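## Task

The lot number for each shelf spot is printed on the shelf edge directly beneath it, and several spots may carry the same number. Move a single cardboard box from lot 451 and a single cardboard box from lot 434 onto the desk so that no part of either overhangs the desk edge. Every remaining cardboard box must stay on the shelf it started on. If no box of a given lot exists in the storeroom, leave that lot out. The robot must not topple or finish leaning, or the task fails.

## Robot and tools

ROBOT. A simulated Hello Robot Stretch 3 with one arm. The base has two drive wheels, is 0.33 m long and 0.34 m wide with a rounded back, and pivots about the point between its wheels, 0.05 m behind the front edge. It cannot slide sideways. A lift rides up a mast, and a telescoping arm reaches out to the robot's right; the gripper is moved forward or back by driving the base. With the arm in and the wrist folded, a turn sweeps a 0.28 m radius circle; an unfolded, level wrist reaches past it. Loose objects may occasionally get nudged by the simulation.

FRAMES. All positions are in metres. Base frame: origin on the floor between the drive wheels, x ahead, y to the left, z up. hand_pose is reported in this frame, located where the closed fingertips meet; with all wrist joints at 0 its x axis is up, y points back toward the mast, z toward the rear. The odometry frame is the base frame as it was at scene start. base_odometry counts wheel rotation only (slip looks like travel); heading is in rad, -3.142 to 3.142, positive to the left.

move. Performs one action and returns state plus images. Arguments:
- base: one key only. translate_m = straight drive offset in metres, -3 to 3, positive forward. rotate_rad = turn-in-place offset in rad, -6.4 to 6.4, positive left. Both are relative to the base position in the latest reported state (or to where it is now if a move was still running).
- joints: absolute targets by name. lift_m 0 to 1.1; arm_m 0 to 0.52 (extension); wrist_yaw_rad -1.345 to 4.42 (0 along the arm, positive swings toward the front); wrist_pitch_rad -1.57 to 0.451 (0 level, negative tips fingertips down); wrist_roll_rad -2.911 to 2.918 (0 = fingers side by side, level); gripper_m -0.089 to 0.179 (larger is wider; the real tip gap is 0.007 less when nearly shut, 0.025 less when fully open); head_pan_rad -3.953 to 1.73 (0 ahead, positive left, -1.57 faces the arm); head_tilt_rad -1.53 to 0.419 (negative looks down). Done tolerances: lift and arm ±0.004, gripper ±0.004, wrist joints ±0.02 except pitch ±0.05, head ±0.1.
- speeds: per-key top speed, capped at the max pace value. pace: "default" or "max". Default/max: translate 0.12/0.30 m/s, rotate 0.76/1.90 rad/s, lift 0.11/0.15 m/s, arm 0.14/0.40 m/s. The base is capped at 0.10 m/s and 0.63 rad/s unless lift_m < 0.30, arm_m < 0.03 and wrist_yaw_rad > 2.54 together.
- contact_limits: only beside the matching command. arm_m: a motor_effort percent (1 to 100; negative sense when retracting). lift_m: {"down": n, "up": n}, percent of force beyond free motion; default roughly 32-47 down, 21-36 up; below about 12 may trigger without contact. translate_m / rotate_rad: wheel effort threshold; without one the base never contact-stops.
- servos: "reboot" sent alone re-enables servos that shut off.
- cameras: list of head_camera, nav_camera, wrist_camera or all; omitted/null = all, [] = none.
- blocking: true (default) returns after everything rests; false returns in about 0.5 s while motion continues. A new move overrides only what it names.
An action ends after 14 s at most (time_out). Unknown keys make a call invalid; out-of-range values get it refused. A refusal, or an uncommanded stop during a call, cancels the later move, wait and finished_scene calls in the same reply.

wait: seconds 0 to 10; returns early once moves rest. stop: brakes all running motions, which then report "stopped" and may keep pressing. zoom_image: camera plus region [x0, y0, x1, y1] in that image's pixels, each side at most 504. finished_scene: scene number; irreversible, and the goal must hold without the robot.

RESULTS. "move" reads done or the worst status. base_status/joint_status: done, moving, off_target (resting short, maybe still pushing), contact_stop (that joint goes slack), time_out, torque_fault (limp until reboot), stopped. on_its_own lists uncommanded behaviour; "held at" is a target. motor_effort in percent, positive toward higher values, bracket = peak of last action; wrist pitch tops out near 45, roll near 72. lidar_m: 12 ranges in 30-degree sectors, first straight ahead then counter-clockwise (4th left, 7th behind, 10th right), scanned at 0.17 m height; "-" means nothing or closer than 0.15 m. wrist_depth_mm and head_depth_mm: 7x7 median depths from top-left, "-" unreadable. base_tilt in degrees, forward/right positive, offset up to about 4. turned_by_wheels vs turned_by_imu: believe the IMU if they differ over 0.15 rad. "pictures" gives the image order. head_camera images need a clockwise quarter turn to be upright, nav_camera a counter-clockwise one.

CAUTIONS. To fold the wrist over the base (yaw 3.0) or unfold it, first set lift 0.32-0.95, pitch -0.4, roll about 0; once folded the lift may go to 0.25. With yaw below -0.4 keep pitch at -0.5 or lower. To grip, command gripper_m under the object width; to let go, at least 0.05 over it or fully open; readings do not prove a hold, and a stalled squeeze relaxes, so resend it if needed. Wrist, head and base (without a limit) push blindly and servos can fault. Pushing something rigid with the gripper above about 0.45 m, or driving while it holds or hooks something fixed, can tip the robot; if tilt appears, back off. Avoid drops, releasing moving items, slams and hard hits. Thinking time passes in the scene while the robot holds or continues its last command.

Each tool is called after "Request:" as name(argument=value, ...) on one line, values as JSON.

## Session

Request:
move(joints={"head_pan_rad": -0.3, "head_tilt_rad": -0.4}, cameras=["nav_camera","head_camera"])

Request:
move(joints={"head_pan_rad": -1.57, "head_tilt_rad": -0.4}, cameras=["nav_camera","head_camera"])

Request:
move(joints={"head_pan_rad": -3.14, "head_tilt_rad": -0.4}, cameras=["nav_camera","head_camera"])

Request:
move(joints={"head_pan_rad": 1.4, "head_tilt_rad": -0.4}, cameras=["nav_camera","head_camera"])

Scene clock: 0.83 s.
move: done
base_odometry: x=+0.000 y=+0.000 heading=+0.000
turned_by_wheels: +0.000
turned_by_imu: +0.000
base_tilt: forward=-0.4 right=-1.2
lidar_m: 0.73 0.73 0.85 1.53 2.66 1.26 1.01 1.11 1.82 1.62 1.39 0.83
head_depth_mm: 852 919 1008 1116 1251 1418 1416 / 790 853 929 1019 1124 1252 1366 / 738 793 855 933 1022 1127 1265 / 694 740 795 859 937 1027 1134 / 653 695 742 797 861 935 1027 / 617 654 697 749 816 879 960 / 591 624 657 701 748 803 869
base_status: not commanded
joint_positions: lift_m=+0.374 arm_m=+0.001 wrist_yaw_rad=+3.009 wrist_pitch_rad=-0.462 wrist_roll_rad=+0.000 gripper_m=+0.037 head_pan_rad=-0.306 head_tilt_rad=-0.405
joint_status: all done
measured_speeds: all 0
motor_effort: left_wheel=-0.2(0.7) right_wheel=+0.4(1.1) lift_m=+23.0(23.8) arm_m=-4.3(5.1) wrist_yaw_rad=+0.1(1.1) wrist_pitch_rad=+1.9(2.0) wrist_roll_rad=+0.1(0.2) gripper_m=+0.5(0.8) head_pan_rad=-1.6(4.6) head_tilt_rad=-3.7(8.6)
hand_pose: x=+0.0076 y=+0.0712 z=+0.3774 quat_wxyz=(+0.207, +0.697, +0.116, +0.676) (m; base frame)
wrist_depth_mm: - 138 - - - 870 - / - 150 - - - 976 - / - 167 919 - - 943 - / 814 776 204 810 798 803 760 / 701 671 212 660 658 677 662 / 600 599 126 578 128 576 574 / 530 534 288 355 499 513 513
pictures: head_camera (sideways), nav_camera (sideways)
camera_calibration:
head_camera: T_world_to_cam=[[-0.342434, 0.0596016, -0.937649, 1.23776], [0.333333, 0.940773, -0.0619348, 0.0781879], [0.878423, -0.333758, -0.34202, 0.395372], [0, 0, 0, 1]] pos_world=[0.0504843, -0.0153706, 1.30065]
nav_camera: T_world_to_cam=[[0.357172, -0.094899, 0.929205, -1.16843], [-0.286141, -0.958111, 0.0121368, 0.0361092], [0.88913, -0.270218, -0.369365, 0.428542], [0, 0, 0, 1]] pos_world=[0.0466343, 0.0395134, 1.24356]

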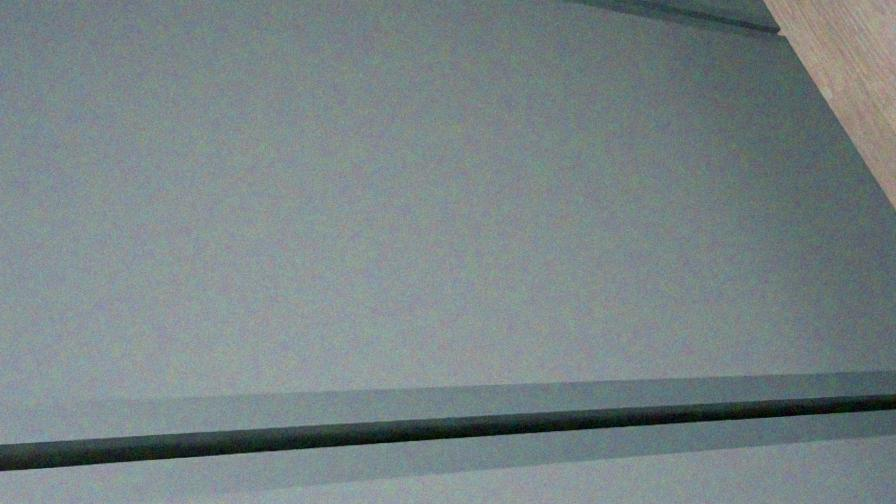

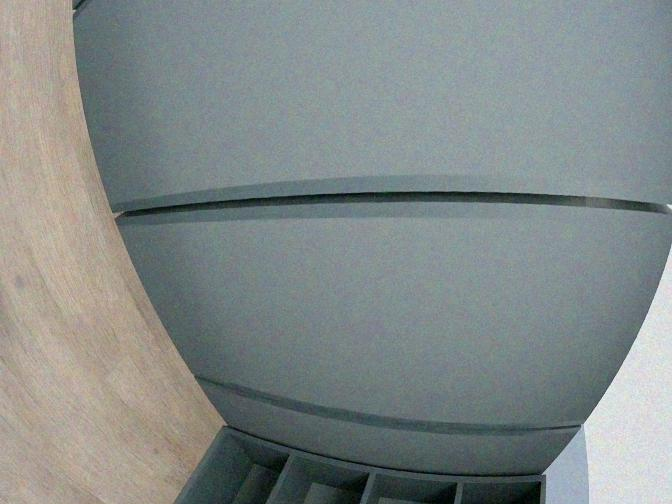

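Scene clock: 1.97 s.
move: done
base_odometry: x=+0.000 y=+0.000 heading=+0.000
turned_by_wheels: +0.000
turned_by_imu: +0.000
base_tilt: forward=-0.3 right=-1.3
lidar_m: 0.73 0.73 0.85 1.53 2.66 1.25 1.01 1.11 1.81 1.63 1.39 0.83
head_depth_mm: 1695 1742 1888 2399 2354 1810 1414 / 1924 2008 2111 2112 2144 1788 1425 / 1854 2000 2092 2246 2270 1792 1403 / 1816 1929 2032 2154 2251 1761 1405 / 1745 1603 1713 1888 2021 1746 1392 / 1672 1765 1869 1990 2048 1741 1388 / 1670 1772 1847 1962 2104 1724 1377
base_status: not commanded
joint_positions: lift_m=+0.374 arm_m=+0.001 wrist_yaw_rad=+3.009 wrist_pitch_rad=-0.462 wrist_roll_rad=+0.000 gripper_m=+0.037 head_pan_rad=-1.604 head_tilt_rad=-0.405
joint_status: all done
measured_speeds: all 0
motor_effort: left_wheel=-0.5(1.0) right_wheel=+0.7(1.2) lift_m=+23.7(24.0) arm_m=-6.4(6.5) wrist_yaw_rad=-1.0(2.1) wrist_pitch_rad=+1.9(2.1) wrist_roll_rad=-0.2(0.3) gripper_m=+0.4(0.8) head_pan_rad=+3.4(6.1) head_tilt_rad=+0.3(5.1)
hand_pose: x=+0.0076 y=+0.0712 z=+0.3774 quat_wxyz=(+0.207, +0.697, +0.116, +0.676) (m; base frame)
wrist_depth_mm: - 139 - - - 856 - / - 151 - - - 981 - / - 167 924 - - 933 - / 848 764 203 803 805 806 764 / 704 678 211 659 658 670 672 / 602 601 126 578 129 585 573 / 527 537 286 354 506 518 507
pictures: head_camera (sideways), nav_camera (sideways)
camera_calibration:
head_camera: T_world_to_cam=[[-0.0346934, 0.345831, -0.937655, 1.23591], [0.995758, -0.068037, -0.061937, 0.0741934], [-0.085215, -0.935827, -0.342004, 0.401171], [0, 0, 0, 1]] pos_world=[0.00318494, -0.0469413, 1.30065]
nav_camera: T_world_to_cam=[[0.00468638, -0.369522, 0.92921, -1.16628], [-0.999766, 0.0179027, 0.0121617, 0.0404439], [-0.0211294, -0.929049, -0.369352, 0.434105], [0, 0, 0, 1]] pos_world=[0.0550724, -0.0283857, 1.24356]

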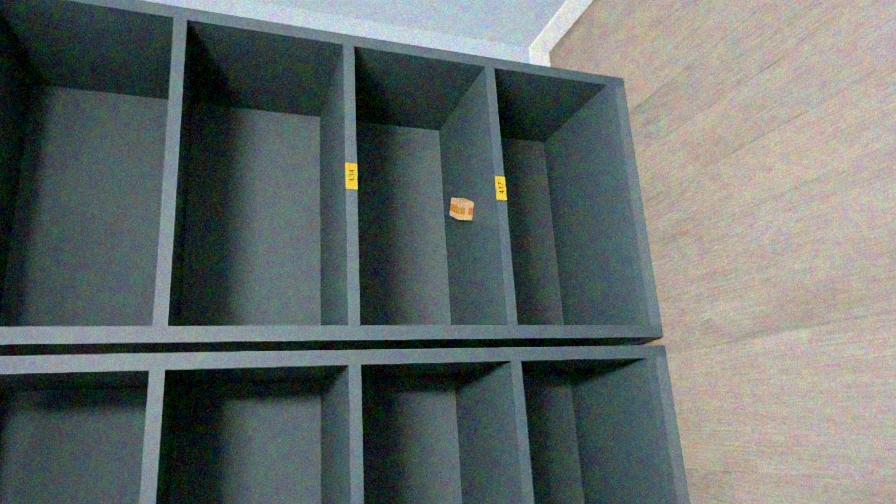

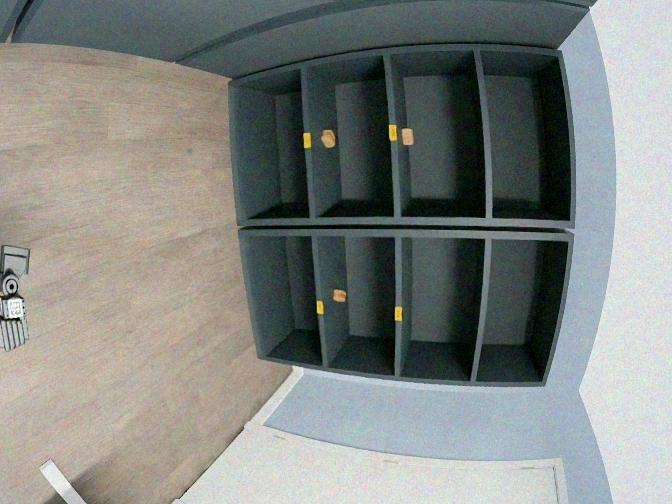

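Scene clock: 4.27 s.
move: done
base_odometry: x=+0.000 y=+0.000 heading=+0.000
turned_by_wheels: +0.000
turned_by_imu: +0.000
base_tilt: forward=-0.4 right=-1.2
lidar_m: 0.72 0.73 0.85 1.53 2.66 1.26 1.01 1.11 1.82 1.63 1.39 0.83
head_depth_mm: 1481 1585 1693 1754 1175 1805 1441 / 1437 1531 1665 1718 1107 1665 1415 / 1402 1485 1604 1665 1096 1669 1379 / 1357 1462 1550 1610 1083 1636 1405 / 1319 1403 1503 1565 1083 1692 1391 / 1299 1366 1465 1533 1073 1339 1353 / 1263 1335 1431 1508 1065 1626 1394
base_status: not commanded
joint_positions: lift_m=+0.374 arm_m=+0.001 wrist_yaw_rad=+3.009 wrist_pitch_rad=-0.462 wrist_roll_rad=+0.000 gripper_m=+0.037 head_pan_rad=-3.148 head_tilt_rad=-0.401
joint_status: all done
measured_speeds: translate_m=+0.000 rotate_rad=+0.000 lift_m=+0.000 arm_m=+0.000 wrist_yaw_rad=+0.000 wrist_pitch_rad=+0.000 wrist_roll_rad=+0.000 head_pan_rad=+0.024 head_tilt_rad=+0.000
motor_effort: left_wheel=-0.3(0.8) right_wheel=+0.2(1.1) lift_m=+23.4(24.3) arm_m=-10.0(10.1) wrist_yaw_rad=+0.7(1.5) wrist_pitch_rad=+2.0(2.0) wrist_roll_rad=+0.0(0.3) gripper_m=+0.8(0.9) head_pan_rad=+3.1(5.4) head_tilt_rad=+4.6(5.3)
hand_pose: x=+0.0076 y=+0.0712 z=+0.3774 quat_wxyz=(+0.207, +0.697, +0.116, +0.676) (m; base frame)
wrist_depth_mm: - 139 - - - 861 - / - 151 - - - 968 - / - 167 940 - - 953 - / 843 766 203 813 809 798 763 / 699 670 212 668 662 674 664 / 605 595 126 577 129 581 578 / 532 531 290 357 505 513 511
pictures: head_camera (sideways), nav_camera (sideways)
camera_calibration:
head_camera: T_world_to_cam=[[0.341232, 0.0440843, -0.938945, 1.2353], [-0.0411891, -0.997239, -0.0617903, 0.0803641], [-0.939076, 0.0597591, -0.338474, 0.401851], [0, 0, 0, 1]] pos_world=[-0.0408447, 0.00167064, 1.30086]
nav_camera: T_world_to_cam=[[-0.365667, -0.0147027, 0.93063, -1.16588], [-0.00920508, 0.999883, 0.0121799, 0.034371], [-0.9307, -0.00411273, -0.36576, 0.434993], [0, 0, 0, 1]] pos_world=[-0.0211597, -0.0497196, 1.24369]

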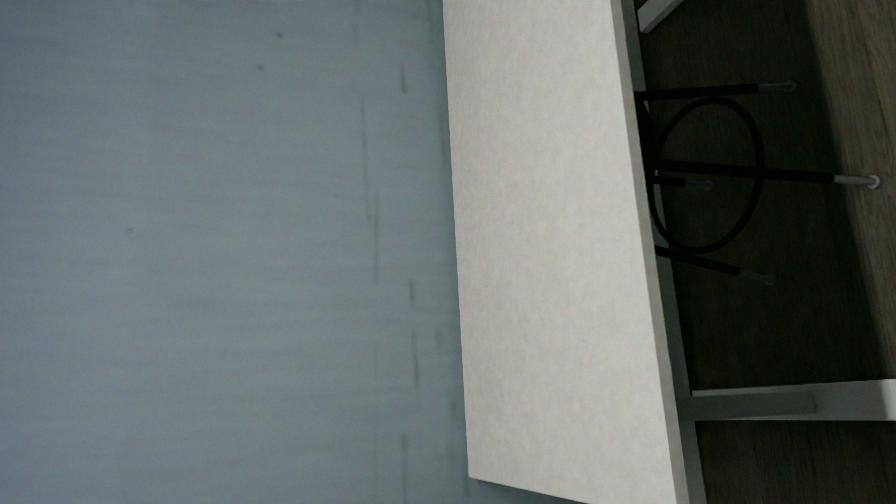

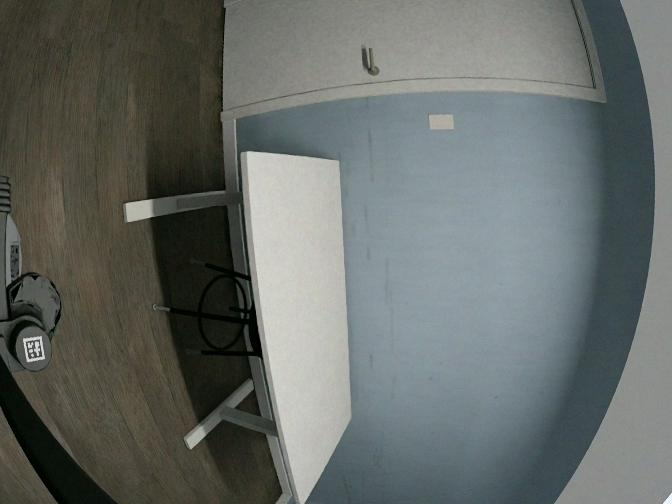

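Scene clock: 7.73 s.
move: done
base_odometry: x=+0.000 y=+0.000 heading=+0.000
turned_by_wheels: +0.000
turned_by_imu: +0.000
base_tilt: forward=-0.3 right=-1.2
lidar_m: 0.72 0.73 0.85 1.53 2.66 1.25 1.01 1.11 1.81 1.63 1.39 0.83
head_depth_mm: 911 937 962 993 1027 1055 1085 / 1053 1087 1125 1159 1208 1259 1304 / 1257 1304 1357 1411 1475 1550 1412 / 2376 2578 1720 1797 1898 1783 1410 / 2367 2518 2637 2870 2404 1773 1398 / 2256 2378 2526 2726 2354 1740 1397 / 2176 2271 2427 2582 2349 1744 1391
base_status: not commanded
joint_positions: lift_m=+0.374 arm_m=+0.001 wrist_yaw_rad=+3.009 wrist_pitch_rad=-0.462 wrist_roll_rad=+0.000 gripper_m=+0.037 head_pan_rad=+1.408 head_tilt_rad=-0.400
joint_status: all done
measured_speeds: translate_m=+0.000 rotate_rad=+0.000 lift_m=+0.000 arm_m=+0.000 wrist_yaw_rad=+0.000 wrist_pitch_rad=+0.000 wrist_roll_rad=+0.000 head_pan_rad=-0.024 head_tilt_rad=+0.000
motor_effort: left_wheel=-0.4(0.8) right_wheel=+0.6(1.1) lift_m=+24.2(24.8) arm_m=-12.7(13.4) wrist_yaw_rad=-0.3(1.6) wrist_pitch_rad=+2.0(2.1) wrist_roll_rad=+0.1(0.3) gripper_m=+0.7(1.1) head_pan_rad=-3.5(7.5) head_tilt_rad=+4.4(8.6)
hand_pose: x=+0.0076 y=+0.0712 z=+0.3774 quat_wxyz=(+0.207, +0.697, +0.116, +0.676) (m; base frame)
wrist_depth_mm: - 139 - - - 863 - / - 151 - - - 977 - / - 167 922 - - 921 - / 829 782 203 810 817 797 755 / 698 675 211 666 663 674 666 / 602 596 126 576 129 586 576 / 530 538 288 354 504 505 504
pictures: head_camera (sideways), nav_camera (sideways)
camera_calibration:
head_camera: T_world_to_cam=[[-0.00940445, -0.343157, -0.939231, 1.2379], [-0.978652, 0.196008, -0.0618144, 0.0860753], [0.205309, 0.918599, -0.337675, 0.393781], [0, 0, 0, 1]] pos_world=[0.0150327, 0.0461947, 1.30096]
nav_camera: T_world_to_cam=[[0.0423182, 0.362807, 0.930903, -1.16872], [0.989119, -0.14661, 0.0121747, 0.0283264], [0.140897, 0.920259, -0.365064, 0.427523], [0, 0, 0, 1]] pos_world=[-0.038797, 0.03474, 1.24369]

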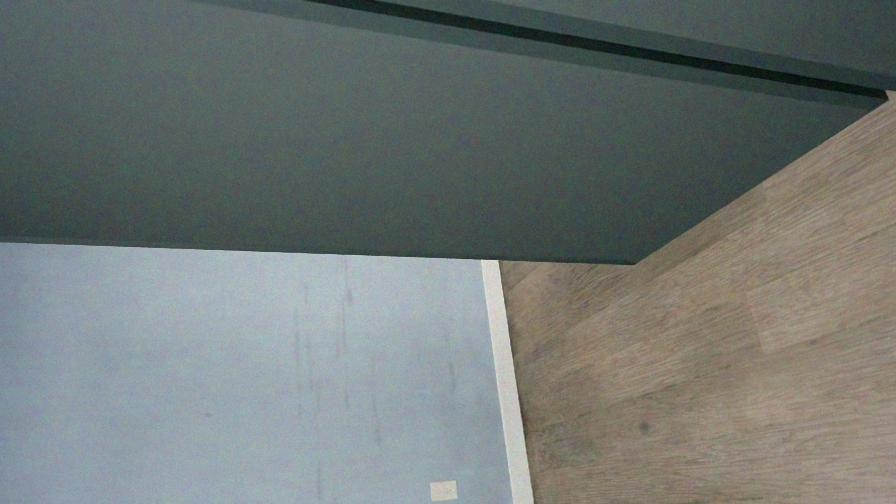

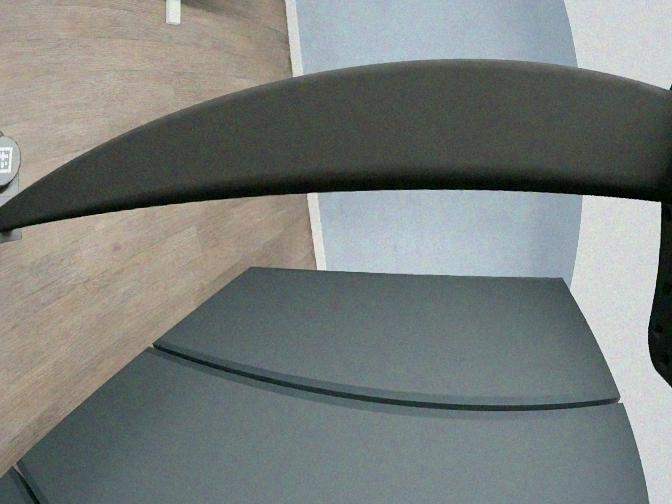

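Request:
zoom_image(camera="head_camera", region=[0, 0, 10, 10])

Request:
move(joints={"head_pan_rad": -1.45, "head_tilt_rad": -0.45}, cameras=["head_camera"])

Request:
zoom_image(camera="head_camera", region=[280, 40, 540, 180])

Request:
zoom_image(camera="head_camera", region=[280, 364, 540, 504])

Scaled by 50.400 from the camera's 896x504 image, which has a finer 1280x720 frame.

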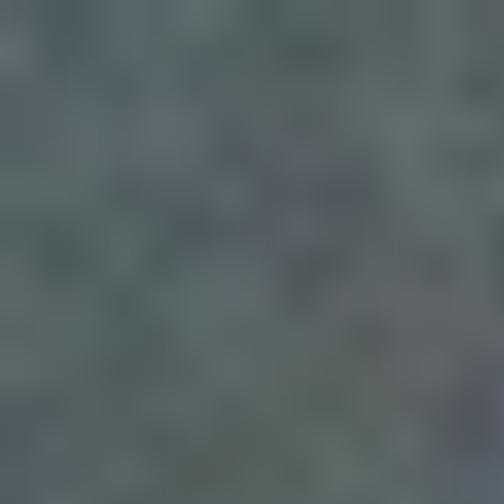

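Scene clock: 18.23 s.
move: done
base_odometry: x=+0.000 y=+0.000 heading=+0.000
turned_by_wheels: +0.000
turned_by_imu: +0.000
base_tilt: forward=-0.3 right=-1.3
lidar_m: 0.72 0.73 0.85 1.53 2.66 1.26 1.01 1.12 1.82 1.63 1.40 0.83
head_depth_mm: 1809 1965 2070 2078 2106 1713 1373 / 1799 1936 2032 2168 2157 1713 1359 / 1771 1885 2011 2133 2126 1694 1365 / 1388 1508 1658 1772 1932 1685 1358 / 1705 1853 1945 2065 2095 1660 1343 / 1694 1814 1923 2041 2053 1671 1349 / 1664 1800 1875 2012 2029 1663 1333
base_status: not commanded
joint_positions: lift_m=+0.374 arm_m=+0.001 wrist_yaw_rad=+3.009 wrist_pitch_rad=-0.462 wrist_roll_rad=+0.000 gripper_m=+0.037 head_pan_rad=-1.458 head_tilt_rad=-0.450
joint_status: all done
measured_speeds: translate_m=+0.000 rotate_rad=+0.000 lift_m=+0.000 arm_m=+0.000 wrist_yaw_rad=+0.000 wrist_pitch_rad=+0.000 wrist_roll_rad=+0.000 head_pan_rad=+0.024 head_tilt_rad=+0.000
motor_effort: left_wheel=-0.3(0.8) right_wheel=+0.2(1.2) lift_m=+24.9(25.7) arm_m=-12.4(13.6) wrist_yaw_rad=-0.4(1.5) wrist_pitch_rad=+1.8(2.0) wrist_roll_rad=-0.1(0.4) gripper_m=+1.0(1.0) head_pan_rad=+3.2(5.4) head_tilt_rad=-4.9(6.9)
hand_pose: x=+0.0076 y=+0.0712 z=+0.3774 quat_wxyz=(+0.207, +0.697, +0.116, +0.676) (m; base frame)
wrist_depth_mm: - 139 - - - 870 - / - 150 - - - 958 - / - 167 919 - - 960 - / 834 772 203 817 814 789 769 / 701 664 211 660 657 672 669 / 594 591 126 575 129 579 576 / 520 534 287 354 503 513 511
pictures: head_camera (sideways)
camera_calibration:
head_camera: T_world_to_cam=[[-0.0893964, 0.379011, -0.921064, 1.21458], [0.99474, 0.0804112, -0.0634585, 0.0762072], [0.0500123, -0.921892, -0.384206, 0.455339], [0, 0, 0, 1]] pos_world=[0.00999983, -0.0466927, 1.29848]

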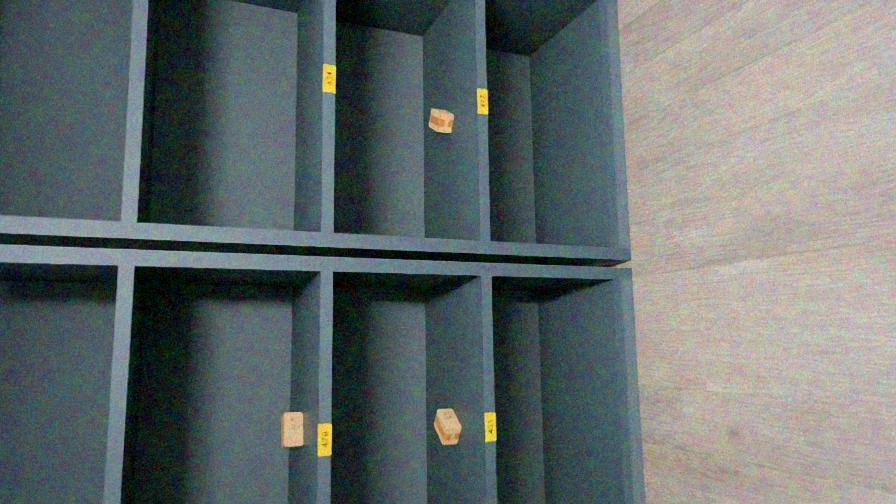

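Scaled by 1.938 from the camera's 896x504 image, which has a finer 1280x720 frame.

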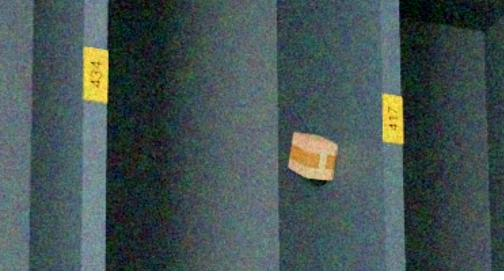

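Scaled by 1.938 from the camera's 896x504 image, which has a finer 1280x720 frame.

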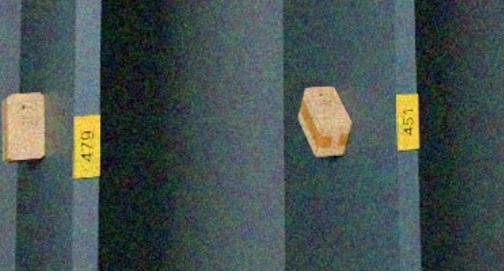

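Request:
move(base={"rotate_rad": -1.13}, joints={"lift_m": 0.28, "head_tilt_rad": -0.5, "head_pan_rad": -0.3}, pace="max", cameras=[])

Request:
move(base={"translate_m": 1.09}, joints={"head_pan_rad": -1.57}, pace="max", cameras=[])

Request:
move(base={"rotate_rad": 1.36}, joints={"lift_m": 0.6}, pace="max", cameras=["nav_camera","head_camera"])

Scene clock: 76.00 s.
move: done
base_odometry: x=+0.000 y=+0.000 heading=-1.130
turned_by_wheels: -1.130
turned_by_imu: -1.108
base_tilt: forward=-0.3 right=-1.3
lidar_m: 1.57 0.86 0.72 0.73 0.82 1.36 2.65 1.26 1.01 1.11 1.74 1.63
head_depth_mm: 1757 1918 2079 2192 2025 1641 1323 / 1722 1890 2067 2175 2021 1614 1319 / 1459 1868 2010 2149 1970 1600 1307 / 1658 1806 1791 1844 1920 1600 1305 / 1681 1833 2004 2101 1944 1587 1295 / 1659 1820 2001 2081 1922 1575 1289 / 1640 1818 1970 2068 1899 1571 1284
base_status: done
joint_positions: lift_m=+0.280 arm_m=+0.001 wrist_yaw_rad=+3.009 wrist_pitch_rad=-0.463 wrist_roll_rad=+0.000 gripper_m=+0.037 head_pan_rad=-0.295 head_tilt_rad=-0.502
joint_status: all done
measured_speeds: all 0
motor_effort: left_wheel=+5.6(14.6) right_wheel=-9.4(14.5) lift_m=+30.7(31.5) arm_m=-12.5(13.5) wrist_yaw_rad=-0.2(1.7) wrist_pitch_rad=+2.1(2.2) wrist_roll_rad=+0.0(0.3) gripper_m=+0.8(0.9) head_pan_rad=-3.6(5.8) head_tilt_rad=-2.2(6.3)
hand_pose: x=+0.0076 y=+0.0711 z=+0.2828 quat_wxyz=(+0.208, +0.697, +0.117, +0.676) (m; base frame)
wrist_depth_mm: - 138 - - - - - / - 151 162 - - - - / 856 167 210 780 785 765 740 / 671 629 203 663 652 653 646 / 562 562 211 538 530 552 549 / 486 296 126 284 128 471 469 / 262 266 246 258 400 418 412
pictures: none
No camera images: "cameras" was empty.

Scene clock: 81.00 s.
move: done
base_odometry: x=+0.465 y=-0.986 heading=-1.129
turned_by_wheels: +0.000
turned_by_imu: +0.000
base_tilt: forward=-0.3 right=-1.1
lidar_m: 0.91 0.58 0.49 0.49 0.55 0.91 3.68 1.70 1.78 1.46 0.70 0.77
head_depth_mm: 1422 1535 1650 1789 1945 1636 1323 / 1444 1552 1698 1836 1985 1627 1324 / 1479 1597 1729 1886 2013 1611 1311 / 1528 1646 1795 1959 2055 1604 1309 / 1564 1682 1849 2018 2070 1587 1301 / 1206 1310 1414 1532 1710 1545 1289 / 1187 1317 1311 1546 1264 1476 1254
base_status: done
joint_positions: lift_m=+0.280 arm_m=+0.001 wrist_yaw_rad=+3.009 wrist_pitch_rad=-0.463 wrist_roll_rad=+0.000 gripper_m=+0.037 head_pan_rad=-1.570 head_tilt_rad=-0.500
joint_status: all done
measured_speeds: all 0
motor_effort: left_wheel=+5.0(16.1) right_wheel=-0.6(10.8) lift_m=+27.6(31.0) arm_m=-10.4(13.1) wrist_yaw_rad=+0.2(2.1) wrist_pitch_rad=+2.1(2.3) wrist_roll_rad=-0.2(0.3) gripper_m=+0.4(1.0) head_pan_rad=+3.7(6.1) head_tilt_rad=+3.9(5.0)
hand_pose: x=+0.0076 y=+0.0711 z=+0.2827 quat_wxyz=(+0.208, +0.697, +0.117, +0.676) (m; base frame)
wrist_depth_mm: - 138 - - - 465 454 / - 151 161 - - - - / - 167 175 - 579 - - / 681 621 198 636 630 617 - / 568 567 211 538 536 547 540 / 483 297 126 285 129 471 472 / 261 267 247 257 400 419 414
pictures: none
No camera images: "cameras" was empty.

Scene clock: 83.93 s.
move: done
base_odometry: x=+0.465 y=-0.986 heading=+0.230
turned_by_wheels: +1.360
turned_by_imu: +1.338
base_tilt: forward=-0.3 right=-1.2
lidar_m: 0.49 0.51 0.69 1.89 2.25 1.70 1.78 1.44 0.70 1.01 0.69 0.51
head_depth_mm: 826 899 984 742 1080 965 857 / 832 899 976 730 1160 960 1152 / 830 898 971 725 1162 956 1141 / 831 895 959 715 1153 947 1138 / 826 893 961 707 1146 933 1134 / 829 894 959 700 1151 937 1125 / 830 892 958 695 1147 932 1124
base_status: done
joint_positions: lift_m=+0.600 arm_m=+0.001 wrist_yaw_rad=+3.009 wrist_pitch_rad=-0.463 wrist_roll_rad=+0.000 gripper_m=+0.037 head_pan_rad=-1.570 head_tilt_rad=-0.500
joint_status: all done
measured_speeds: all 0
motor_effort: left_wheel=-6.2(14.1) right_wheel=+7.1(13.6) lift_m=+27.9(33.1) arm_m=-12.4(13.0) wrist_yaw_rad=-0.4(1.7) wrist_pitch_rad=+2.1(2.3) wrist_roll_rad=-0.2(0.3) gripper_m=+0.9(1.0) head_pan_rad=+3.0(4.0) head_tilt_rad=+3.0(4.3)
hand_pose: x=+0.0076 y=+0.0710 z=+0.6026 quat_wxyz=(+0.208, +0.697, +0.117, +0.676) (m; base frame)
wrist_depth_mm: - 138 - - - - - / - 150 - - - - - / - 167 - - - - - / - - 204 - - - - / - - 212 961 961 950 - / 863 867 126 827 129 843 - / 763 755 288 735 725 741 -
pictures: head_camera (sideways), nav_camera (sideways)
camera_calibration:
head_camera: T_world_to_cam=[[-0.0466768, 0.431911, -0.900708, 1.1878], [0.997513, -0.0275217, -0.0648908, 0.0779927], [-0.052816, -0.901496, -0.429552, 0.514946], [0, 0, 0, 1]] pos_world=[0.00484129, -0.0466543, 1.29612]
nav_camera: T_world_to_cam=[[0.017445, -0.455699, 0.889963, -1.11517], [-0.999787, -0.0177385, 0.0105149, 0.0426233], [0.010995, -0.889957, -0.455912, 0.546471], [0, 0, 0, 1]] pos_world=[0.05606, -0.0210914, 1.24116]

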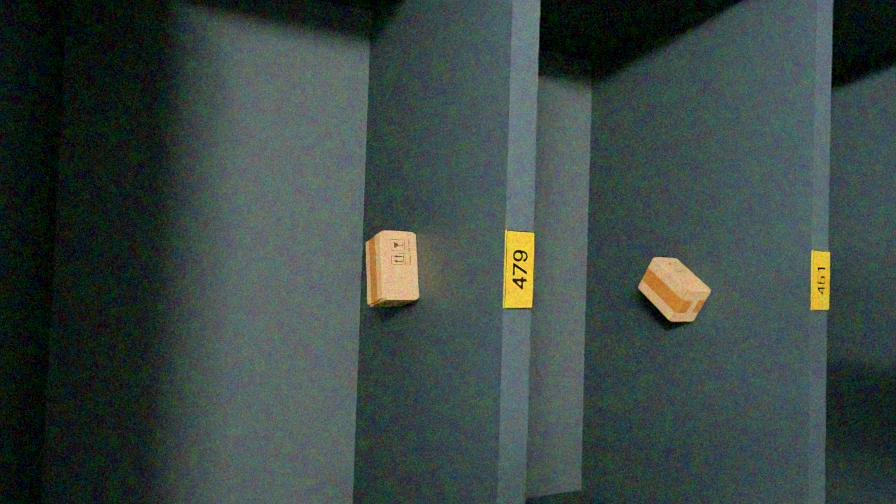

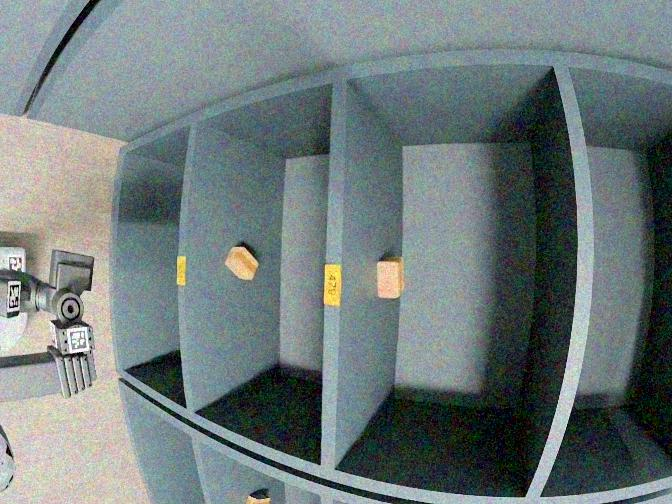

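Request:
move(joints={"wrist_yaw_rad": 0, "wrist_pitch_rad": -0.4, "gripper_m": 0.179}, pace="max", cameras=["wrist_camera"])

Scene clock: 96.63 s.
move: done
base_odometry: x=+0.465 y=-0.986 heading=+0.230
turned_by_wheels: +0.000
turned_by_imu: +0.000
base_tilt: forward=-0.4 right=-1.2
lidar_m: 0.49 0.51 0.69 1.89 2.25 1.70 1.78 1.44 0.70 1.01 0.69 0.51
head_depth_mm: 830 902 975 740 1084 967 858 / 831 898 982 732 1156 960 1149 / 831 897 963 725 1149 953 1144 / 829 897 960 716 1150 950 1144 / 826 896 960 707 1154 934 1135 / 825 894 958 698 1143 938 1126 / 827 892 960 690 1146 937 1124
base_status: not commanded
joint_positions: lift_m=+0.600 arm_m=+0.001 wrist_yaw_rad=+0.003 wrist_pitch_rad=-0.420 wrist_roll_rad=+0.000 gripper_m=+0.179 head_pan_rad=-1.570 head_tilt_rad=-0.500
joint_status: all done
measured_speeds: all 0
motor_effort: left_wheel=-6.4(6.7) right_wheel=+7.5(8.3) lift_m=+29.1(29.1) arm_m=-7.8(10.0) wrist_yaw_rad=-4.0(8.1) wrist_pitch_rad=+3.2(5.3) wrist_roll_rad=+0.1(0.3) gripper_m=+0.8(84.4) head_pan_rad=+2.7(3.4) head_tilt_rad=+1.6(2.8)
hand_pose: x=-0.0208 y=-0.3697 z=+0.6122 quat_wxyz=(+0.692, +0.149, -0.691, -0.147) (m; base frame)
wrist_depth_mm: - 722 - - - 673 - / - - - 501 - - - / - - - - - - - / - - - - - - - / - 142 - - - 878 - / - 126 - - - - - / - - - - - - 105
pictures: wrist_camera
camera_calibration:
wrist_camera: T_world_to_cam=[[-0.998878, -0.0398843, -0.0255314, -0.0132957], [-0.00249999, 0.582796, -0.812615, 0.745429], [0.0472902, -0.811639, -0.582241, 0.22355], [0, 0, 0, 1]] pos_world=[-0.021989, -0.253521, 0.735568]

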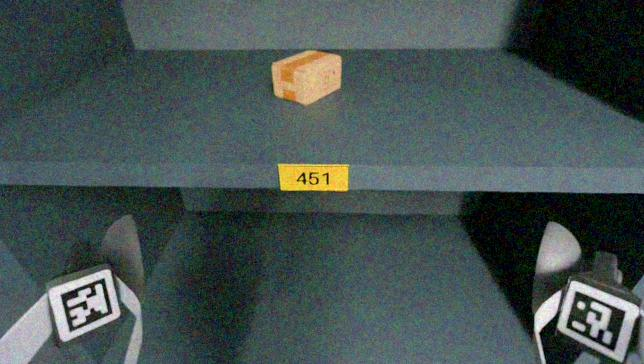

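Request:
move(base={"translate_m": -0.191}, joints={"wrist_yaw_rad": 0.82, "lift_m": 0.59}, pace="max", cameras=[])

Request:
move(joints={"arm_m": 0.405}, cameras=["wrist_camera"])

Scene clock: 133.53 s.
move: done
base_odometry: x=+0.280 y=-1.029 heading=+0.230
turned_by_wheels: +0.000
turned_by_imu: -0.001
base_tilt: forward=-0.3 right=-1.1
lidar_m: 0.68 0.70 0.96 2.63 1.83 1.55 1.59 1.29 0.60 0.85 0.87 0.70
head_depth_mm: 606 632 619 607 650 728 834 / 795 880 900 731 843 835 834 / 829 897 968 723 1154 957 1088 / 830 894 963 714 1151 949 1133 / 829 896 963 707 1152 947 1132 / 826 892 963 699 1149 930 1132 / 824 893 959 692 1149 935 1125
base_status: done
joint_positions: lift_m=+0.590 arm_m=+0.001 wrist_yaw_rad=+0.817 wrist_pitch_rad=-0.419 wrist_roll_rad=+0.000 gripper_m=+0.179 head_pan_rad=-1.570 head_tilt_rad=-0.500
joint_status: all done
measured_speeds: all 0
motor_effort: left_wheel=-4.6(12.3) right_wheel=-7.8(11.4) lift_m=+30.0(31.4) arm_m=-2.9(5.9) wrist_yaw_rad=+2.0(6.6) wrist_pitch_rad=+3.1(3.3) wrist_roll_rad=+0.0(0.3) gripper_m=+0.7(1.0) head_pan_rad=+2.2(2.8) head_tilt_rad=-0.7(1.0)
hand_pose: x=+0.1420 y=-0.2991 z=+0.6024 quat_wxyz=(+0.694, +0.410, -0.576, +0.140) (m; base frame)
wrist_depth_mm: 456 - - - - - - / - - - - - 465 469 / - - - - - - - / - - - - - - 318 / 571 142 - - - - 302 / - 139 854 846 - - - / - 749 771 764 - - 105
pictures: none
No camera images: "cameras" was empty.

Scene clock: 137.70 s.
move: done
base_odometry: x=+0.280 y=-1.029 heading=+0.230
turned_by_wheels: +0.000
turned_by_imu: +0.000
base_tilt: forward=-0.3 right=-1.3
lidar_m: 0.68 0.70 0.96 2.62 1.84 1.55 1.59 1.29 0.61 0.85 0.87 0.70
head_depth_mm: 608 630 618 607 651 731 836 / 793 879 897 729 845 829 798 / 830 897 962 723 1151 663 819 / 829 897 963 715 1159 685 1142 / 829 892 958 706 1149 860 1137 / 827 896 963 700 1144 932 1136 / 825 893 960 692 1143 929 1127
base_status: not commanded
joint_positions: lift_m=+0.590 arm_m=+0.405 wrist_yaw_rad=+0.817 wrist_pitch_rad=-0.419 wrist_roll_rad=+0.000 gripper_m=+0.179 head_pan_rad=-1.570 head_tilt_rad=-0.500
joint_status: all done
measured_speeds: all 0
motor_effort: left_wheel=-4.2(5.0) right_wheel=-8.1(9.0) lift_m=+27.4(30.6) arm_m=+13.4(14.8) wrist_yaw_rad=+2.0(3.2) wrist_pitch_rad=+3.1(3.2) wrist_roll_rad=-0.3(0.3) gripper_m=+0.3(1.0) head_pan_rad=+1.5(2.4) head_tilt_rad=-2.1(2.3)
hand_pose: x=+0.1421 y=-0.7035 z=+0.6024 quat_wxyz=(+0.694, +0.410, -0.576, +0.140) (m; base frame)
wrist_depth_mm: - - - 622 - - 303 / - - - - - - 317 / - - - - - - 325 / 319 315 314 241 259 309 314 / 274 263 271 251 258 265 264 / - 218 231 228 228 227 225 / 194 197 201 200 199 198 105
pictures: wrist_camera
camera_calibration:
wrist_camera: T_world_to_cam=[[-0.656775, -0.753654, -0.0255347, -0.414852], [-0.424795, 0.397743, -0.813234, 0.862606], [0.623053, -0.523265, -0.581376, 0.0597878], [0, 0, 0, 1]] pos_world=[0.0567148, -0.624465, 0.725667]

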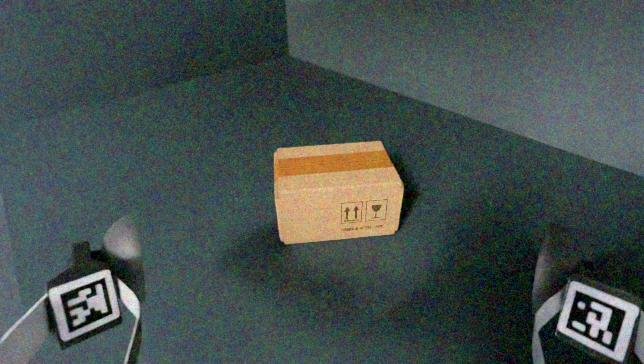

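Request:
move(joints={"lift_m": 0.559}, cameras=[])

Request:
move(base={"translate_m": 0.068}, joints={"arm_m": 0.469}, speeds={"translate_m": 0.06, "arm_m": 0.056}, cameras=["wrist_camera"])

Scene clock: 149.47 s.
move: done
base_odometry: x=+0.280 y=-1.029 heading=+0.230
turned_by_wheels: +0.000
turned_by_imu: +0.000
base_tilt: forward=-0.4 right=-1.2
lidar_m: 0.68 0.70 0.96 2.62 1.84 1.55 1.59 1.29 0.60 0.85 0.87 0.70
head_depth_mm: 607 632 620 606 650 731 834 / 798 875 899 733 844 834 821 / 829 898 964 722 1154 698 799 / 826 898 964 716 1155 702 1141 / 830 897 966 706 1154 857 1133 / 826 892 962 698 1150 927 1125 / 829 891 959 691 1145 930 1129
base_status: not commanded
joint_positions: lift_m=+0.559 arm_m=+0.405 wrist_yaw_rad=+0.817 wrist_pitch_rad=-0.419 wrist_roll_rad=+0.000 gripper_m=+0.179 head_pan_rad=-1.570 head_tilt_rad=-0.500
joint_status: all done
measured_speeds: all 0
motor_effort: left_wheel=-4.6(4.8) right_wheel=-7.9(8.8) lift_m=+23.6(26.0) arm_m=+9.4(10.5) wrist_yaw_rad=+3.6(3.6) wrist_pitch_rad=+3.1(3.2) wrist_roll_rad=-0.2(0.3) gripper_m=+0.9(0.9) head_pan_rad=+1.8(2.0) head_tilt_rad=-2.7(4.0)
hand_pose: x=+0.1421 y=-0.7035 z=+0.5714 quat_wxyz=(+0.694, +0.410, -0.576, +0.140) (m; base frame)
wrist_depth_mm: - - - 613 - - 304 / - - - - - - 316 / - 318 313 235 247 318 319 / 278 276 273 230 250 267 263 / 229 227 227 225 223 222 221 / 123 182 194 192 191 190 188 / 162 164 168 168 167 165 105
pictures: none
No camera images: "cameras" was empty.

Scene clock: 151.40 s.
move: done
base_odometry: x=+0.346 y=-1.014 heading=+0.230
turned_by_wheels: +0.000
turned_by_imu: +0.000
base_tilt: forward=-0.4 right=-1.3
lidar_m: 0.61 0.63 0.86 2.36 2.17 1.60 1.65 1.35 0.63 1.01 0.78 0.63
head_depth_mm: 738 815 799 704 766 760 836 / 834 901 979 733 1100 934 842 / 831 897 967 723 1157 723 579 / 828 897 963 715 1152 773 1146 / 829 895 961 708 1150 862 1136 / 828 893 967 700 1152 909 1127 / 830 895 961 693 1146 935 1127
base_status: done
joint_positions: lift_m=+0.559 arm_m=+0.469 wrist_yaw_rad=+0.817 wrist_pitch_rad=-0.419 wrist_roll_rad=+0.000 gripper_m=+0.179 head_pan_rad=-1.570 head_tilt_rad=-0.500
joint_status: all done
measured_speeds: all 0
motor_effort: left_wheel=+4.4(10.1) right_wheel=+5.2(9.0) lift_m=+25.2(26.2) arm_m=+13.1(14.9) wrist_yaw_rad=+2.3(3.2) wrist_pitch_rad=+3.1(3.2) wrist_roll_rad=-0.3(0.3) gripper_m=+0.8(1.1) head_pan_rad=+1.0(1.6) head_tilt_rad=-3.5(4.0)
hand_pose: x=+0.1421 y=-0.7675 z=+0.5714 quat_wxyz=(+0.694, +0.410, -0.576, +0.140) (m; base frame)
wrist_depth_mm: - - - - - 302 254 / - - - - - 311 268 / - 319 314 326 322 322 278 / 280 277 275 186 269 267 267 / 229 227 219 155 159 222 221 / 123 183 188 147 159 190 188 / 162 164 164 164 167 166 105
pictures: wrist_camera
camera_calibration:
wrist_camera: T_world_to_cam=[[-0.656775, -0.753654, -0.0255347, -0.463878], [-0.424795, 0.397743, -0.813234, 0.862851], [0.623053, -0.523265, -0.581376, 0.00827616], [0, 0, 0, 1]] pos_world=[0.0567148, -0.688465, 0.694667]

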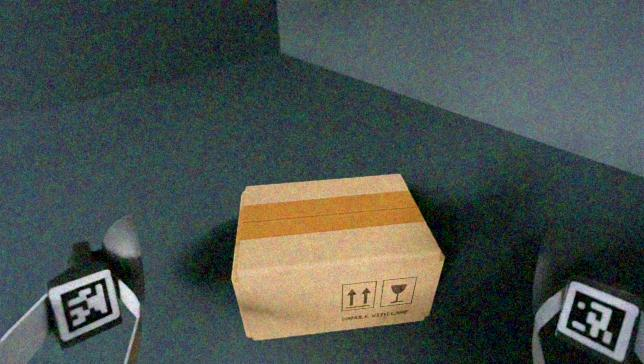

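Request:
move(base={"translate_m": 0.009}, joints={"arm_m": 0.477}, cameras=[])

Request:
move(joints={"gripper_m": 0.055}, cameras=["wrist_camera"])

Request:
move(joints={"lift_m": 0.62}, cameras=["wrist_camera"])

Scene clock: 160.53 s.
move: done
base_odometry: x=+0.354 y=-1.012 heading=+0.230
turned_by_wheels: +0.000
turned_by_imu: +0.000
base_tilt: forward=-0.3 right=-1.1
lidar_m: 0.60 0.62 0.85 2.32 1.88 1.60 1.66 1.36 0.64 1.01 0.78 0.62
head_depth_mm: 759 842 825 724 788 782 833 / 831 895 980 730 1102 957 845 / 830 895 966 725 1155 725 580 / 829 895 965 714 1153 796 1138 / 827 897 964 708 1151 860 1139 / 829 893 961 700 1152 908 1134 / 826 893 958 691 1145 934 1123
base_status: done
joint_positions: lift_m=+0.559 arm_m=+0.477 wrist_yaw_rad=+0.817 wrist_pitch_rad=-0.419 wrist_roll_rad=+0.000 gripper_m=+0.179 head_pan_rad=-1.570 head_tilt_rad=-0.500
joint_status: all done
measured_speeds: all 0
motor_effort: left_wheel=+5.2(9.0) right_wheel=+6.6(10.1) lift_m=+29.4(29.7) arm_m=+13.1(15.1) wrist_yaw_rad=+2.0(3.0) wrist_pitch_rad=+3.2(3.2) wrist_roll_rad=+0.1(0.3) gripper_m=+0.8(1.0) head_pan_rad=+0.7(1.1) head_tilt_rad=-4.8(5.2)
hand_pose: x=+0.1421 y=-0.7755 z=+0.5714 quat_wxyz=(+0.694, +0.410, -0.576, +0.140) (m; base frame)
wrist_depth_mm: - - - - 330 293 247 / - - - - - 309 260 / - 318 315 323 321 314 273 / 279 276 274 272 270 267 265 / 231 228 220 155 159 221 221 / 123 183 141 136 139 190 189 / 161 165 160 151 159 165 105
pictures: none
No camera images: "cameras" was empty.

Scene clock: 162.30 s.
move: done
base_odometry: x=+0.354 y=-1.012 heading=+0.230
turned_by_wheels: +0.000
turned_by_imu: +0.000
base_tilt: forward=-0.3 right=-1.2
lidar_m: 0.60 0.62 0.85 2.32 1.89 1.61 1.66 1.36 0.64 1.01 0.78 0.63
head_depth_mm: 757 839 825 723 789 783 836 / 832 899 980 732 1107 954 845 / 827 898 968 722 1159 725 579 / 828 895 962 714 1152 797 1144 / 826 890 960 709 1148 881 1128 / 827 891 959 700 1144 911 1129 / 825 892 960 691 1150 931 1127
base_status: not commanded
joint_positions: lift_m=+0.559 arm_m=+0.477 wrist_yaw_rad=+0.818 wrist_pitch_rad=-0.419 wrist_roll_rad=+0.000 gripper_m=+0.056 head_pan_rad=-1.570 head_tilt_rad=-0.500
joint_status: all done
measured_speeds: all 0
motor_effort: left_wheel=+5.3(6.3) right_wheel=+6.2(7.3) lift_m=+29.9(31.1) arm_m=+11.6(13.9) wrist_yaw_rad=+1.2(3.0) wrist_pitch_rad=+3.0(3.2) wrist_roll_rad=+0.0(0.3) gripper_m=-14.5(86.3) head_pan_rad=+0.4(1.1) head_tilt_rad=-4.5(5.6)
hand_pose: x=+0.1422 y=-0.7754 z=+0.5715 quat_wxyz=(+0.693, +0.410, -0.576, +0.140) (m; base frame)
wrist_depth_mm: - - - - 333 293 246 / - - - - - 309 261 / - - 316 326 321 316 275 / 280 278 275 271 271 269 265 / 230 229 152 155 154 222 221 / 196 189 133 136 137 184 189 / 175 160 147 151 159 158 165
pictures: wrist_camera
camera_calibration:
wrist_camera: T_world_to_cam=[[-0.656203, -0.754157, -0.0254151, -0.470307], [-0.424837, 0.397073, -0.813539, 0.865823], [0.623627, -0.523049, -0.580955, 0.0038534], [0, 0, 0, 1]] pos_world=[0.0568138, -0.696465, 0.694666]

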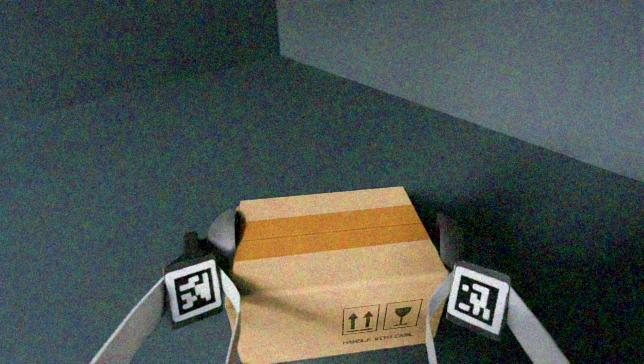

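Scene clock: 163.70 s.
move: done
base_odometry: x=+0.354 y=-1.012 heading=+0.230
turned_by_wheels: +0.000
turned_by_imu: +0.000
base_tilt: forward=-0.3 right=-1.2
lidar_m: 0.60 0.62 0.85 2.33 1.89 1.61 1.66 1.36 0.64 1.01 0.78 0.62
head_depth_mm: 759 838 822 725 792 782 837 / 831 896 978 732 1102 958 803 / 832 894 964 722 1107 647 820 / 829 895 964 715 794 864 1145 / 827 895 970 707 1150 885 1132 / 827 894 964 699 1143 908 1134 / 827 896 960 692 1147 934 1129
base_status: not commanded
joint_positions: lift_m=+0.620 arm_m=+0.477 wrist_yaw_rad=+0.818 wrist_pitch_rad=-0.421 wrist_roll_rad=+0.000 gripper_m=+0.056 head_pan_rad=-1.570 head_tilt_rad=-0.500
joint_status: all done
measured_speeds: all 0
motor_effort: left_wheel=+5.3(5.9) right_wheel=+5.4(7.2) lift_m=+31.4(35.0) arm_m=+8.5(11.8) wrist_yaw_rad=+2.0(3.2) wrist_pitch_rad=+3.5(3.5) wrist_roll_rad=+0.0(0.3) gripper_m=-13.9(14.6) head_pan_rad=+0.7(1.1) head_tilt_rad=-4.1(5.3)
hand_pose: x=+0.1420 y=-0.7752 z=+0.6319 quat_wxyz=(+0.694, +0.411, -0.575, +0.139) (m; base frame)
wrist_depth_mm: - - - - 332 294 245 / - - - - - 308 261 / - - - - - 316 274 / - - - - 178 334 286 / 306 314 151 156 154 306 293 / 268 261 132 137 138 255 259 / 240 222 145 151 218 218 228
pictures: wrist_camera
camera_calibration:
wrist_camera: T_world_to_cam=[[-0.656219, -0.754138, -0.0255443, -0.468651], [-0.426387, 0.398529, -0.812016, 0.91524], [0.622552, -0.521968, -0.583076, 0.0415908], [0, 0, 0, 1]] pos_world=[0.0568161, -0.696467, 0.755468]

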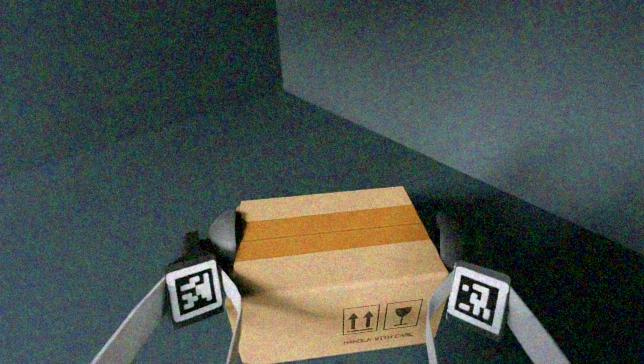

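Request:
move(joints={"arm_m": 0.0}, pace="max", cameras=[])

Request:
move(base={"rotate_rad": -1.305}, joints={"lift_m": 0.87, "wrist_yaw_rad": 1.57}, pace="max", cameras=[])

Request:
move(base={"translate_m": -1.285}, pace="max", cameras=[])

Request:
move(base={"rotate_rad": -0.297}, joints={"wrist_yaw_rad": 0}, pace="max", cameras=["nav_camera","head_camera","wrist_camera"])

Scene clock: 188.63 s.
move: done
base_odometry: x=+0.354 y=-1.012 heading=+0.230
turned_by_wheels: +0.000
turned_by_imu: +0.000
base_tilt: forward=-0.3 right=-1.1
lidar_m: 0.60 0.62 0.85 2.32 1.88 1.61 1.66 1.36 0.64 1.01 0.78 0.62
head_depth_mm: 762 840 823 725 791 784 834 / 832 899 977 732 1102 956 932 / 830 897 967 724 1156 955 1145 / 828 898 966 715 1158 947 1144 / 830 897 963 707 1155 944 1138 / 830 894 960 700 1151 935 1131 / 825 894 960 693 1151 929 1125
base_status: not commanded
joint_positions: lift_m=+0.620 arm_m=+0.001 wrist_yaw_rad=+0.818 wrist_pitch_rad=-0.422 wrist_roll_rad=+0.000 gripper_m=+0.056 head_pan_rad=-1.570 head_tilt_rad=-0.500
joint_status: all done
measured_speeds: all 0
motor_effort: left_wheel=+5.7(5.7) right_wheel=+6.3(6.7) lift_m=+30.9(32.1) arm_m=-11.9(15.0) wrist_yaw_rad=+1.7(2.7) wrist_pitch_rad=+3.7(3.7) wrist_roll_rad=+0.2(0.3) gripper_m=-14.3(14.6) head_pan_rad=+0.1(0.8) head_tilt_rad=-3.4(4.9)
hand_pose: x=+0.1419 y=-0.2987 z=+0.6317 quat_wxyz=(+0.694, +0.411, -0.575, +0.139) (m; base frame)
wrist_depth_mm: 416 456 - - - - - / 439 - - - - - - / 453 - - - - - - / 462 - - - - - - / 504 - 151 156 153 - 323 / 561 - 133 137 137 - - / - - 145 152 153 - -
pictures: none
No camera images: "cameras" was empty.

Scene clock: 191.67 s.
move: done
base_odometry: x=+0.354 y=-1.012 heading=-1.074
turned_by_wheels: -1.305
turned_by_imu: -1.284
base_tilt: forward=-0.2 right=-1.1
lidar_m: 1.01 0.69 0.60 0.60 0.70 1.24 2.58 1.60 1.66 1.36 0.65 0.64
head_depth_mm: 1335 1430 1537 1663 1829 1629 1358 / 1362 1463 1578 1725 1865 1624 1391 / 1406 1515 1635 1786 1920 1611 1383 / 1448 1568 1714 1868 1985 1598 1335 / 1501 1613 1728 1915 1967 1594 1294 / 1099 1207 1296 1450 1592 1519 1298 / 1103 1245 1190 1484 1201 1431 1239
base_status: done
joint_positions: lift_m=+0.870 arm_m=+0.001 wrist_yaw_rad=+1.567 wrist_pitch_rad=-0.422 wrist_roll_rad=+0.000 gripper_m=+0.056 head_pan_rad=-1.570 head_tilt_rad=-0.500
joint_status: all done
measured_speeds: all 0
motor_effort: left_wheel=+7.9(11.9) right_wheel=-9.2(13.9) lift_m=+23.6(35.1) arm_m=-7.4(11.6) wrist_yaw_rad=+1.6(8.2) wrist_pitch_rad=+3.6(3.8) wrist_roll_rad=-0.1(0.3) gripper_m=-14.0(14.6) head_pan_rad=-0.3(1.2) head_tilt_rad=-3.1(4.8)
hand_pose: x=+0.2025 y=-0.1464 z=+0.8817 quat_wxyz=(+0.595, +0.593, -0.385, +0.383) (m; base frame)
wrist_depth_mm: - - 958 - - - - / - - - - - - - / - - - - - - - / - - - - - - - / - - 151 155 153 590 - / - - 133 137 137 126 - / - - 145 149 152 125 -
pictures: none
No camera images: "cameras" was empty.

Scene clock: 205.47 s.
move: done
base_odometry: x=-0.258 y=+0.118 heading=-1.074
turned_by_wheels: +0.000
turned_by_imu: -0.001
base_tilt: forward=-0.3 right=-1.2
lidar_m: 1.79 1.09 0.95 0.94 1.11 2.48 2.49 0.98 0.73 0.90 1.54 1.78
head_depth_mm: 1070 1143 1231 1300 949 733 1321 / 1090 1170 1266 1329 947 750 1363 / 1118 1202 1304 1343 939 776 1379 / 1150 1241 1341 1417 934 796 1302 / 1176 1282 1391 1534 928 1443 1302 / 1197 1293 1417 1551 1722 1531 1295 / 1230 1341 1469 1614 1806 1575 1290
base_status: done
joint_positions: lift_m=+0.870 arm_m=+0.001 wrist_yaw_rad=+1.567 wrist_pitch_rad=-0.422 wrist_roll_rad=+0.000 gripper_m=+0.056 head_pan_rad=-1.570 head_tilt_rad=-0.500
joint_status: not commanded
measured_speeds: all 0
motor_effort: left_wheel=-6.3(10.0) right_wheel=-5.4(15.1) lift_m=+30.6(32.3) arm_m=-10.7(11.2) wrist_yaw_rad=+2.1(3.4) wrist_pitch_rad=+3.6(3.8) wrist_roll_rad=-0.1(0.6) gripper_m=-14.0(14.6) head_pan_rad=-2.1(2.5) head_tilt_rad=-1.3(4.1)
hand_pose: x=+0.2025 y=-0.1464 z=+0.8817 quat_wxyz=(+0.595, +0.593, -0.385, +0.383) (m; base frame)
wrist_depth_mm: - - - - - - - / - - - - - - - / - - - - - - - / - - - - - - - / - - 151 155 154 - - / - 123 133 137 138 - - / - - 145 151 - 979 -
pictures: none
No camera images: "cameras" was empty.

Scene clock: 206.87 s.
move: done
base_odometry: x=-0.258 y=+0.118 heading=-1.371
turned_by_wheels: -0.297
turned_by_imu: -0.292
base_tilt: forward=-0.3 right=-1.1
lidar_m: 1.79 1.37 0.99 0.95 0.98 1.31 2.48 1.37 0.74 0.91 1.38 1.84
head_depth_mm: 1116 1204 1311 1387 952 783 1293 / 1107 1200 1308 1365 947 779 1358 / 1111 1195 1302 1351 939 728 289 / 1109 1199 1304 1332 933 718 283 / 1107 1188 1302 1319 928 738 1230 / 1095 1185 1288 1312 922 759 1257 / 1099 1188 1294 1395 915 755 1287
base_status: done
joint_positions: lift_m=+0.870 arm_m=+0.001 wrist_yaw_rad=+0.002 wrist_pitch_rad=-0.422 wrist_roll_rad=+0.000 gripper_m=+0.056 head_pan_rad=-1.570 head_tilt_rad=-0.500
joint_status: all done
measured_speeds: all 0
motor_effort: left_wheel=+7.3(12.9) right_wheel=-9.9(14.3) lift_m=+30.4(31.3) arm_m=-11.3(11.7) wrist_yaw_rad=-2.2(8.8) wrist_pitch_rad=+3.7(3.8) wrist_roll_rad=+0.0(0.3) gripper_m=-13.9(14.6) head_pan_rad=-2.1(2.6) head_tilt_rad=-1.2(2.4)
hand_pose: x=-0.0210 y=-0.3694 z=+0.8817 quat_wxyz=(+0.692, +0.149, -0.691, -0.148) (m; base frame)
wrist_depth_mm: - - - - - - - / - - - - - - - / - - - - - - - / - - - - - - - / - - 151 155 153 - - / - 124 133 137 138 - - / - - 145 151 - 992 -
pictures: head_camera (sideways), nav_camera (sideways), wrist_camera
camera_calibration:
head_camera: T_world_to_cam=[[-0.0466532, 0.432435, -0.900458, 1.1875], [0.997514, -0.0274962, -0.0648865, 0.0779882], [-0.0528183, -0.901246, -0.430077, 0.515639], [0, 0, 0, 1]] pos_world=[0.00484135, -0.046652, 1.29611]
nav_camera: T_world_to_cam=[[0.0174436, -0.456177, 0.889718, -1.11483], [-0.999787, -0.0177436, 0.0105041, 0.0426385], [0.0109951, -0.889712, -0.456389, 0.547158], [0, 0, 0, 1]] pos_world=[0.05606, -0.0209897, 1.24115]
wrist_camera: T_world_to_cam=[[-0.998917, -0.0388935, -0.025555, -0.00623251], [-0.00199434, 0.584395, -0.811467, 0.963938], [0.046495, -0.810537, -0.58384, 0.382511], [0, 0, 0, 1]] pos_world=[-0.0220882, -0.253524, 1.00537]

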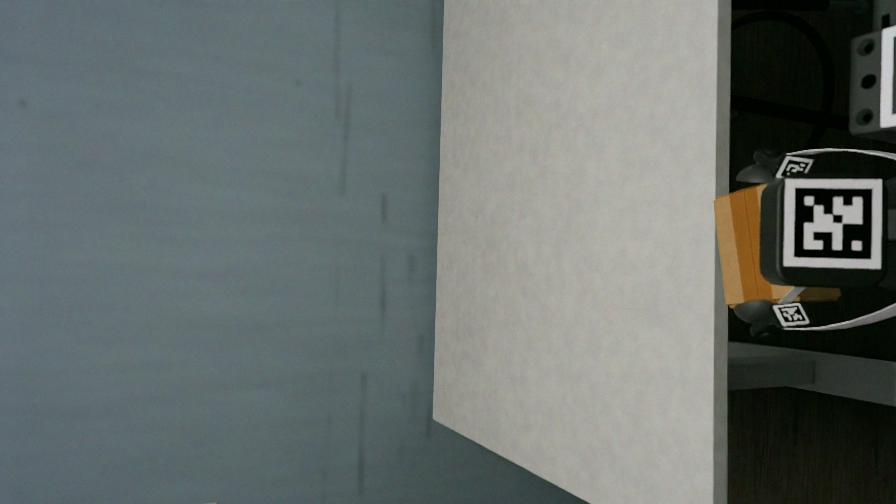

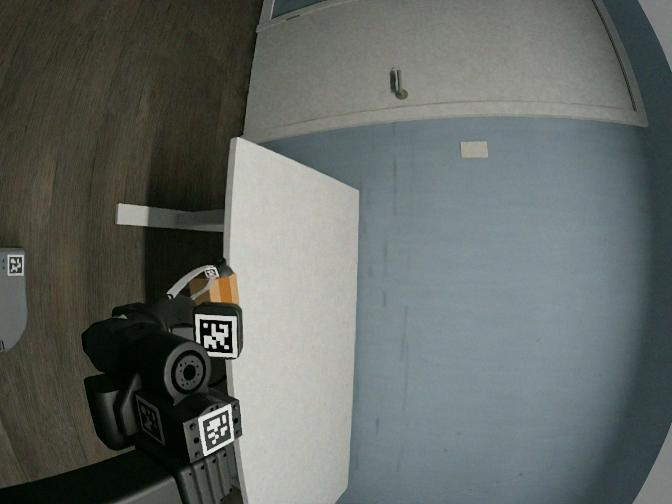

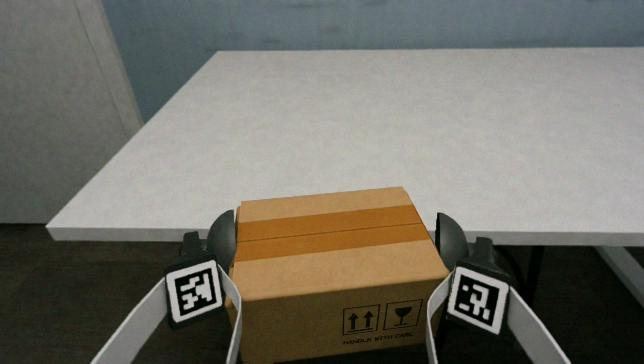

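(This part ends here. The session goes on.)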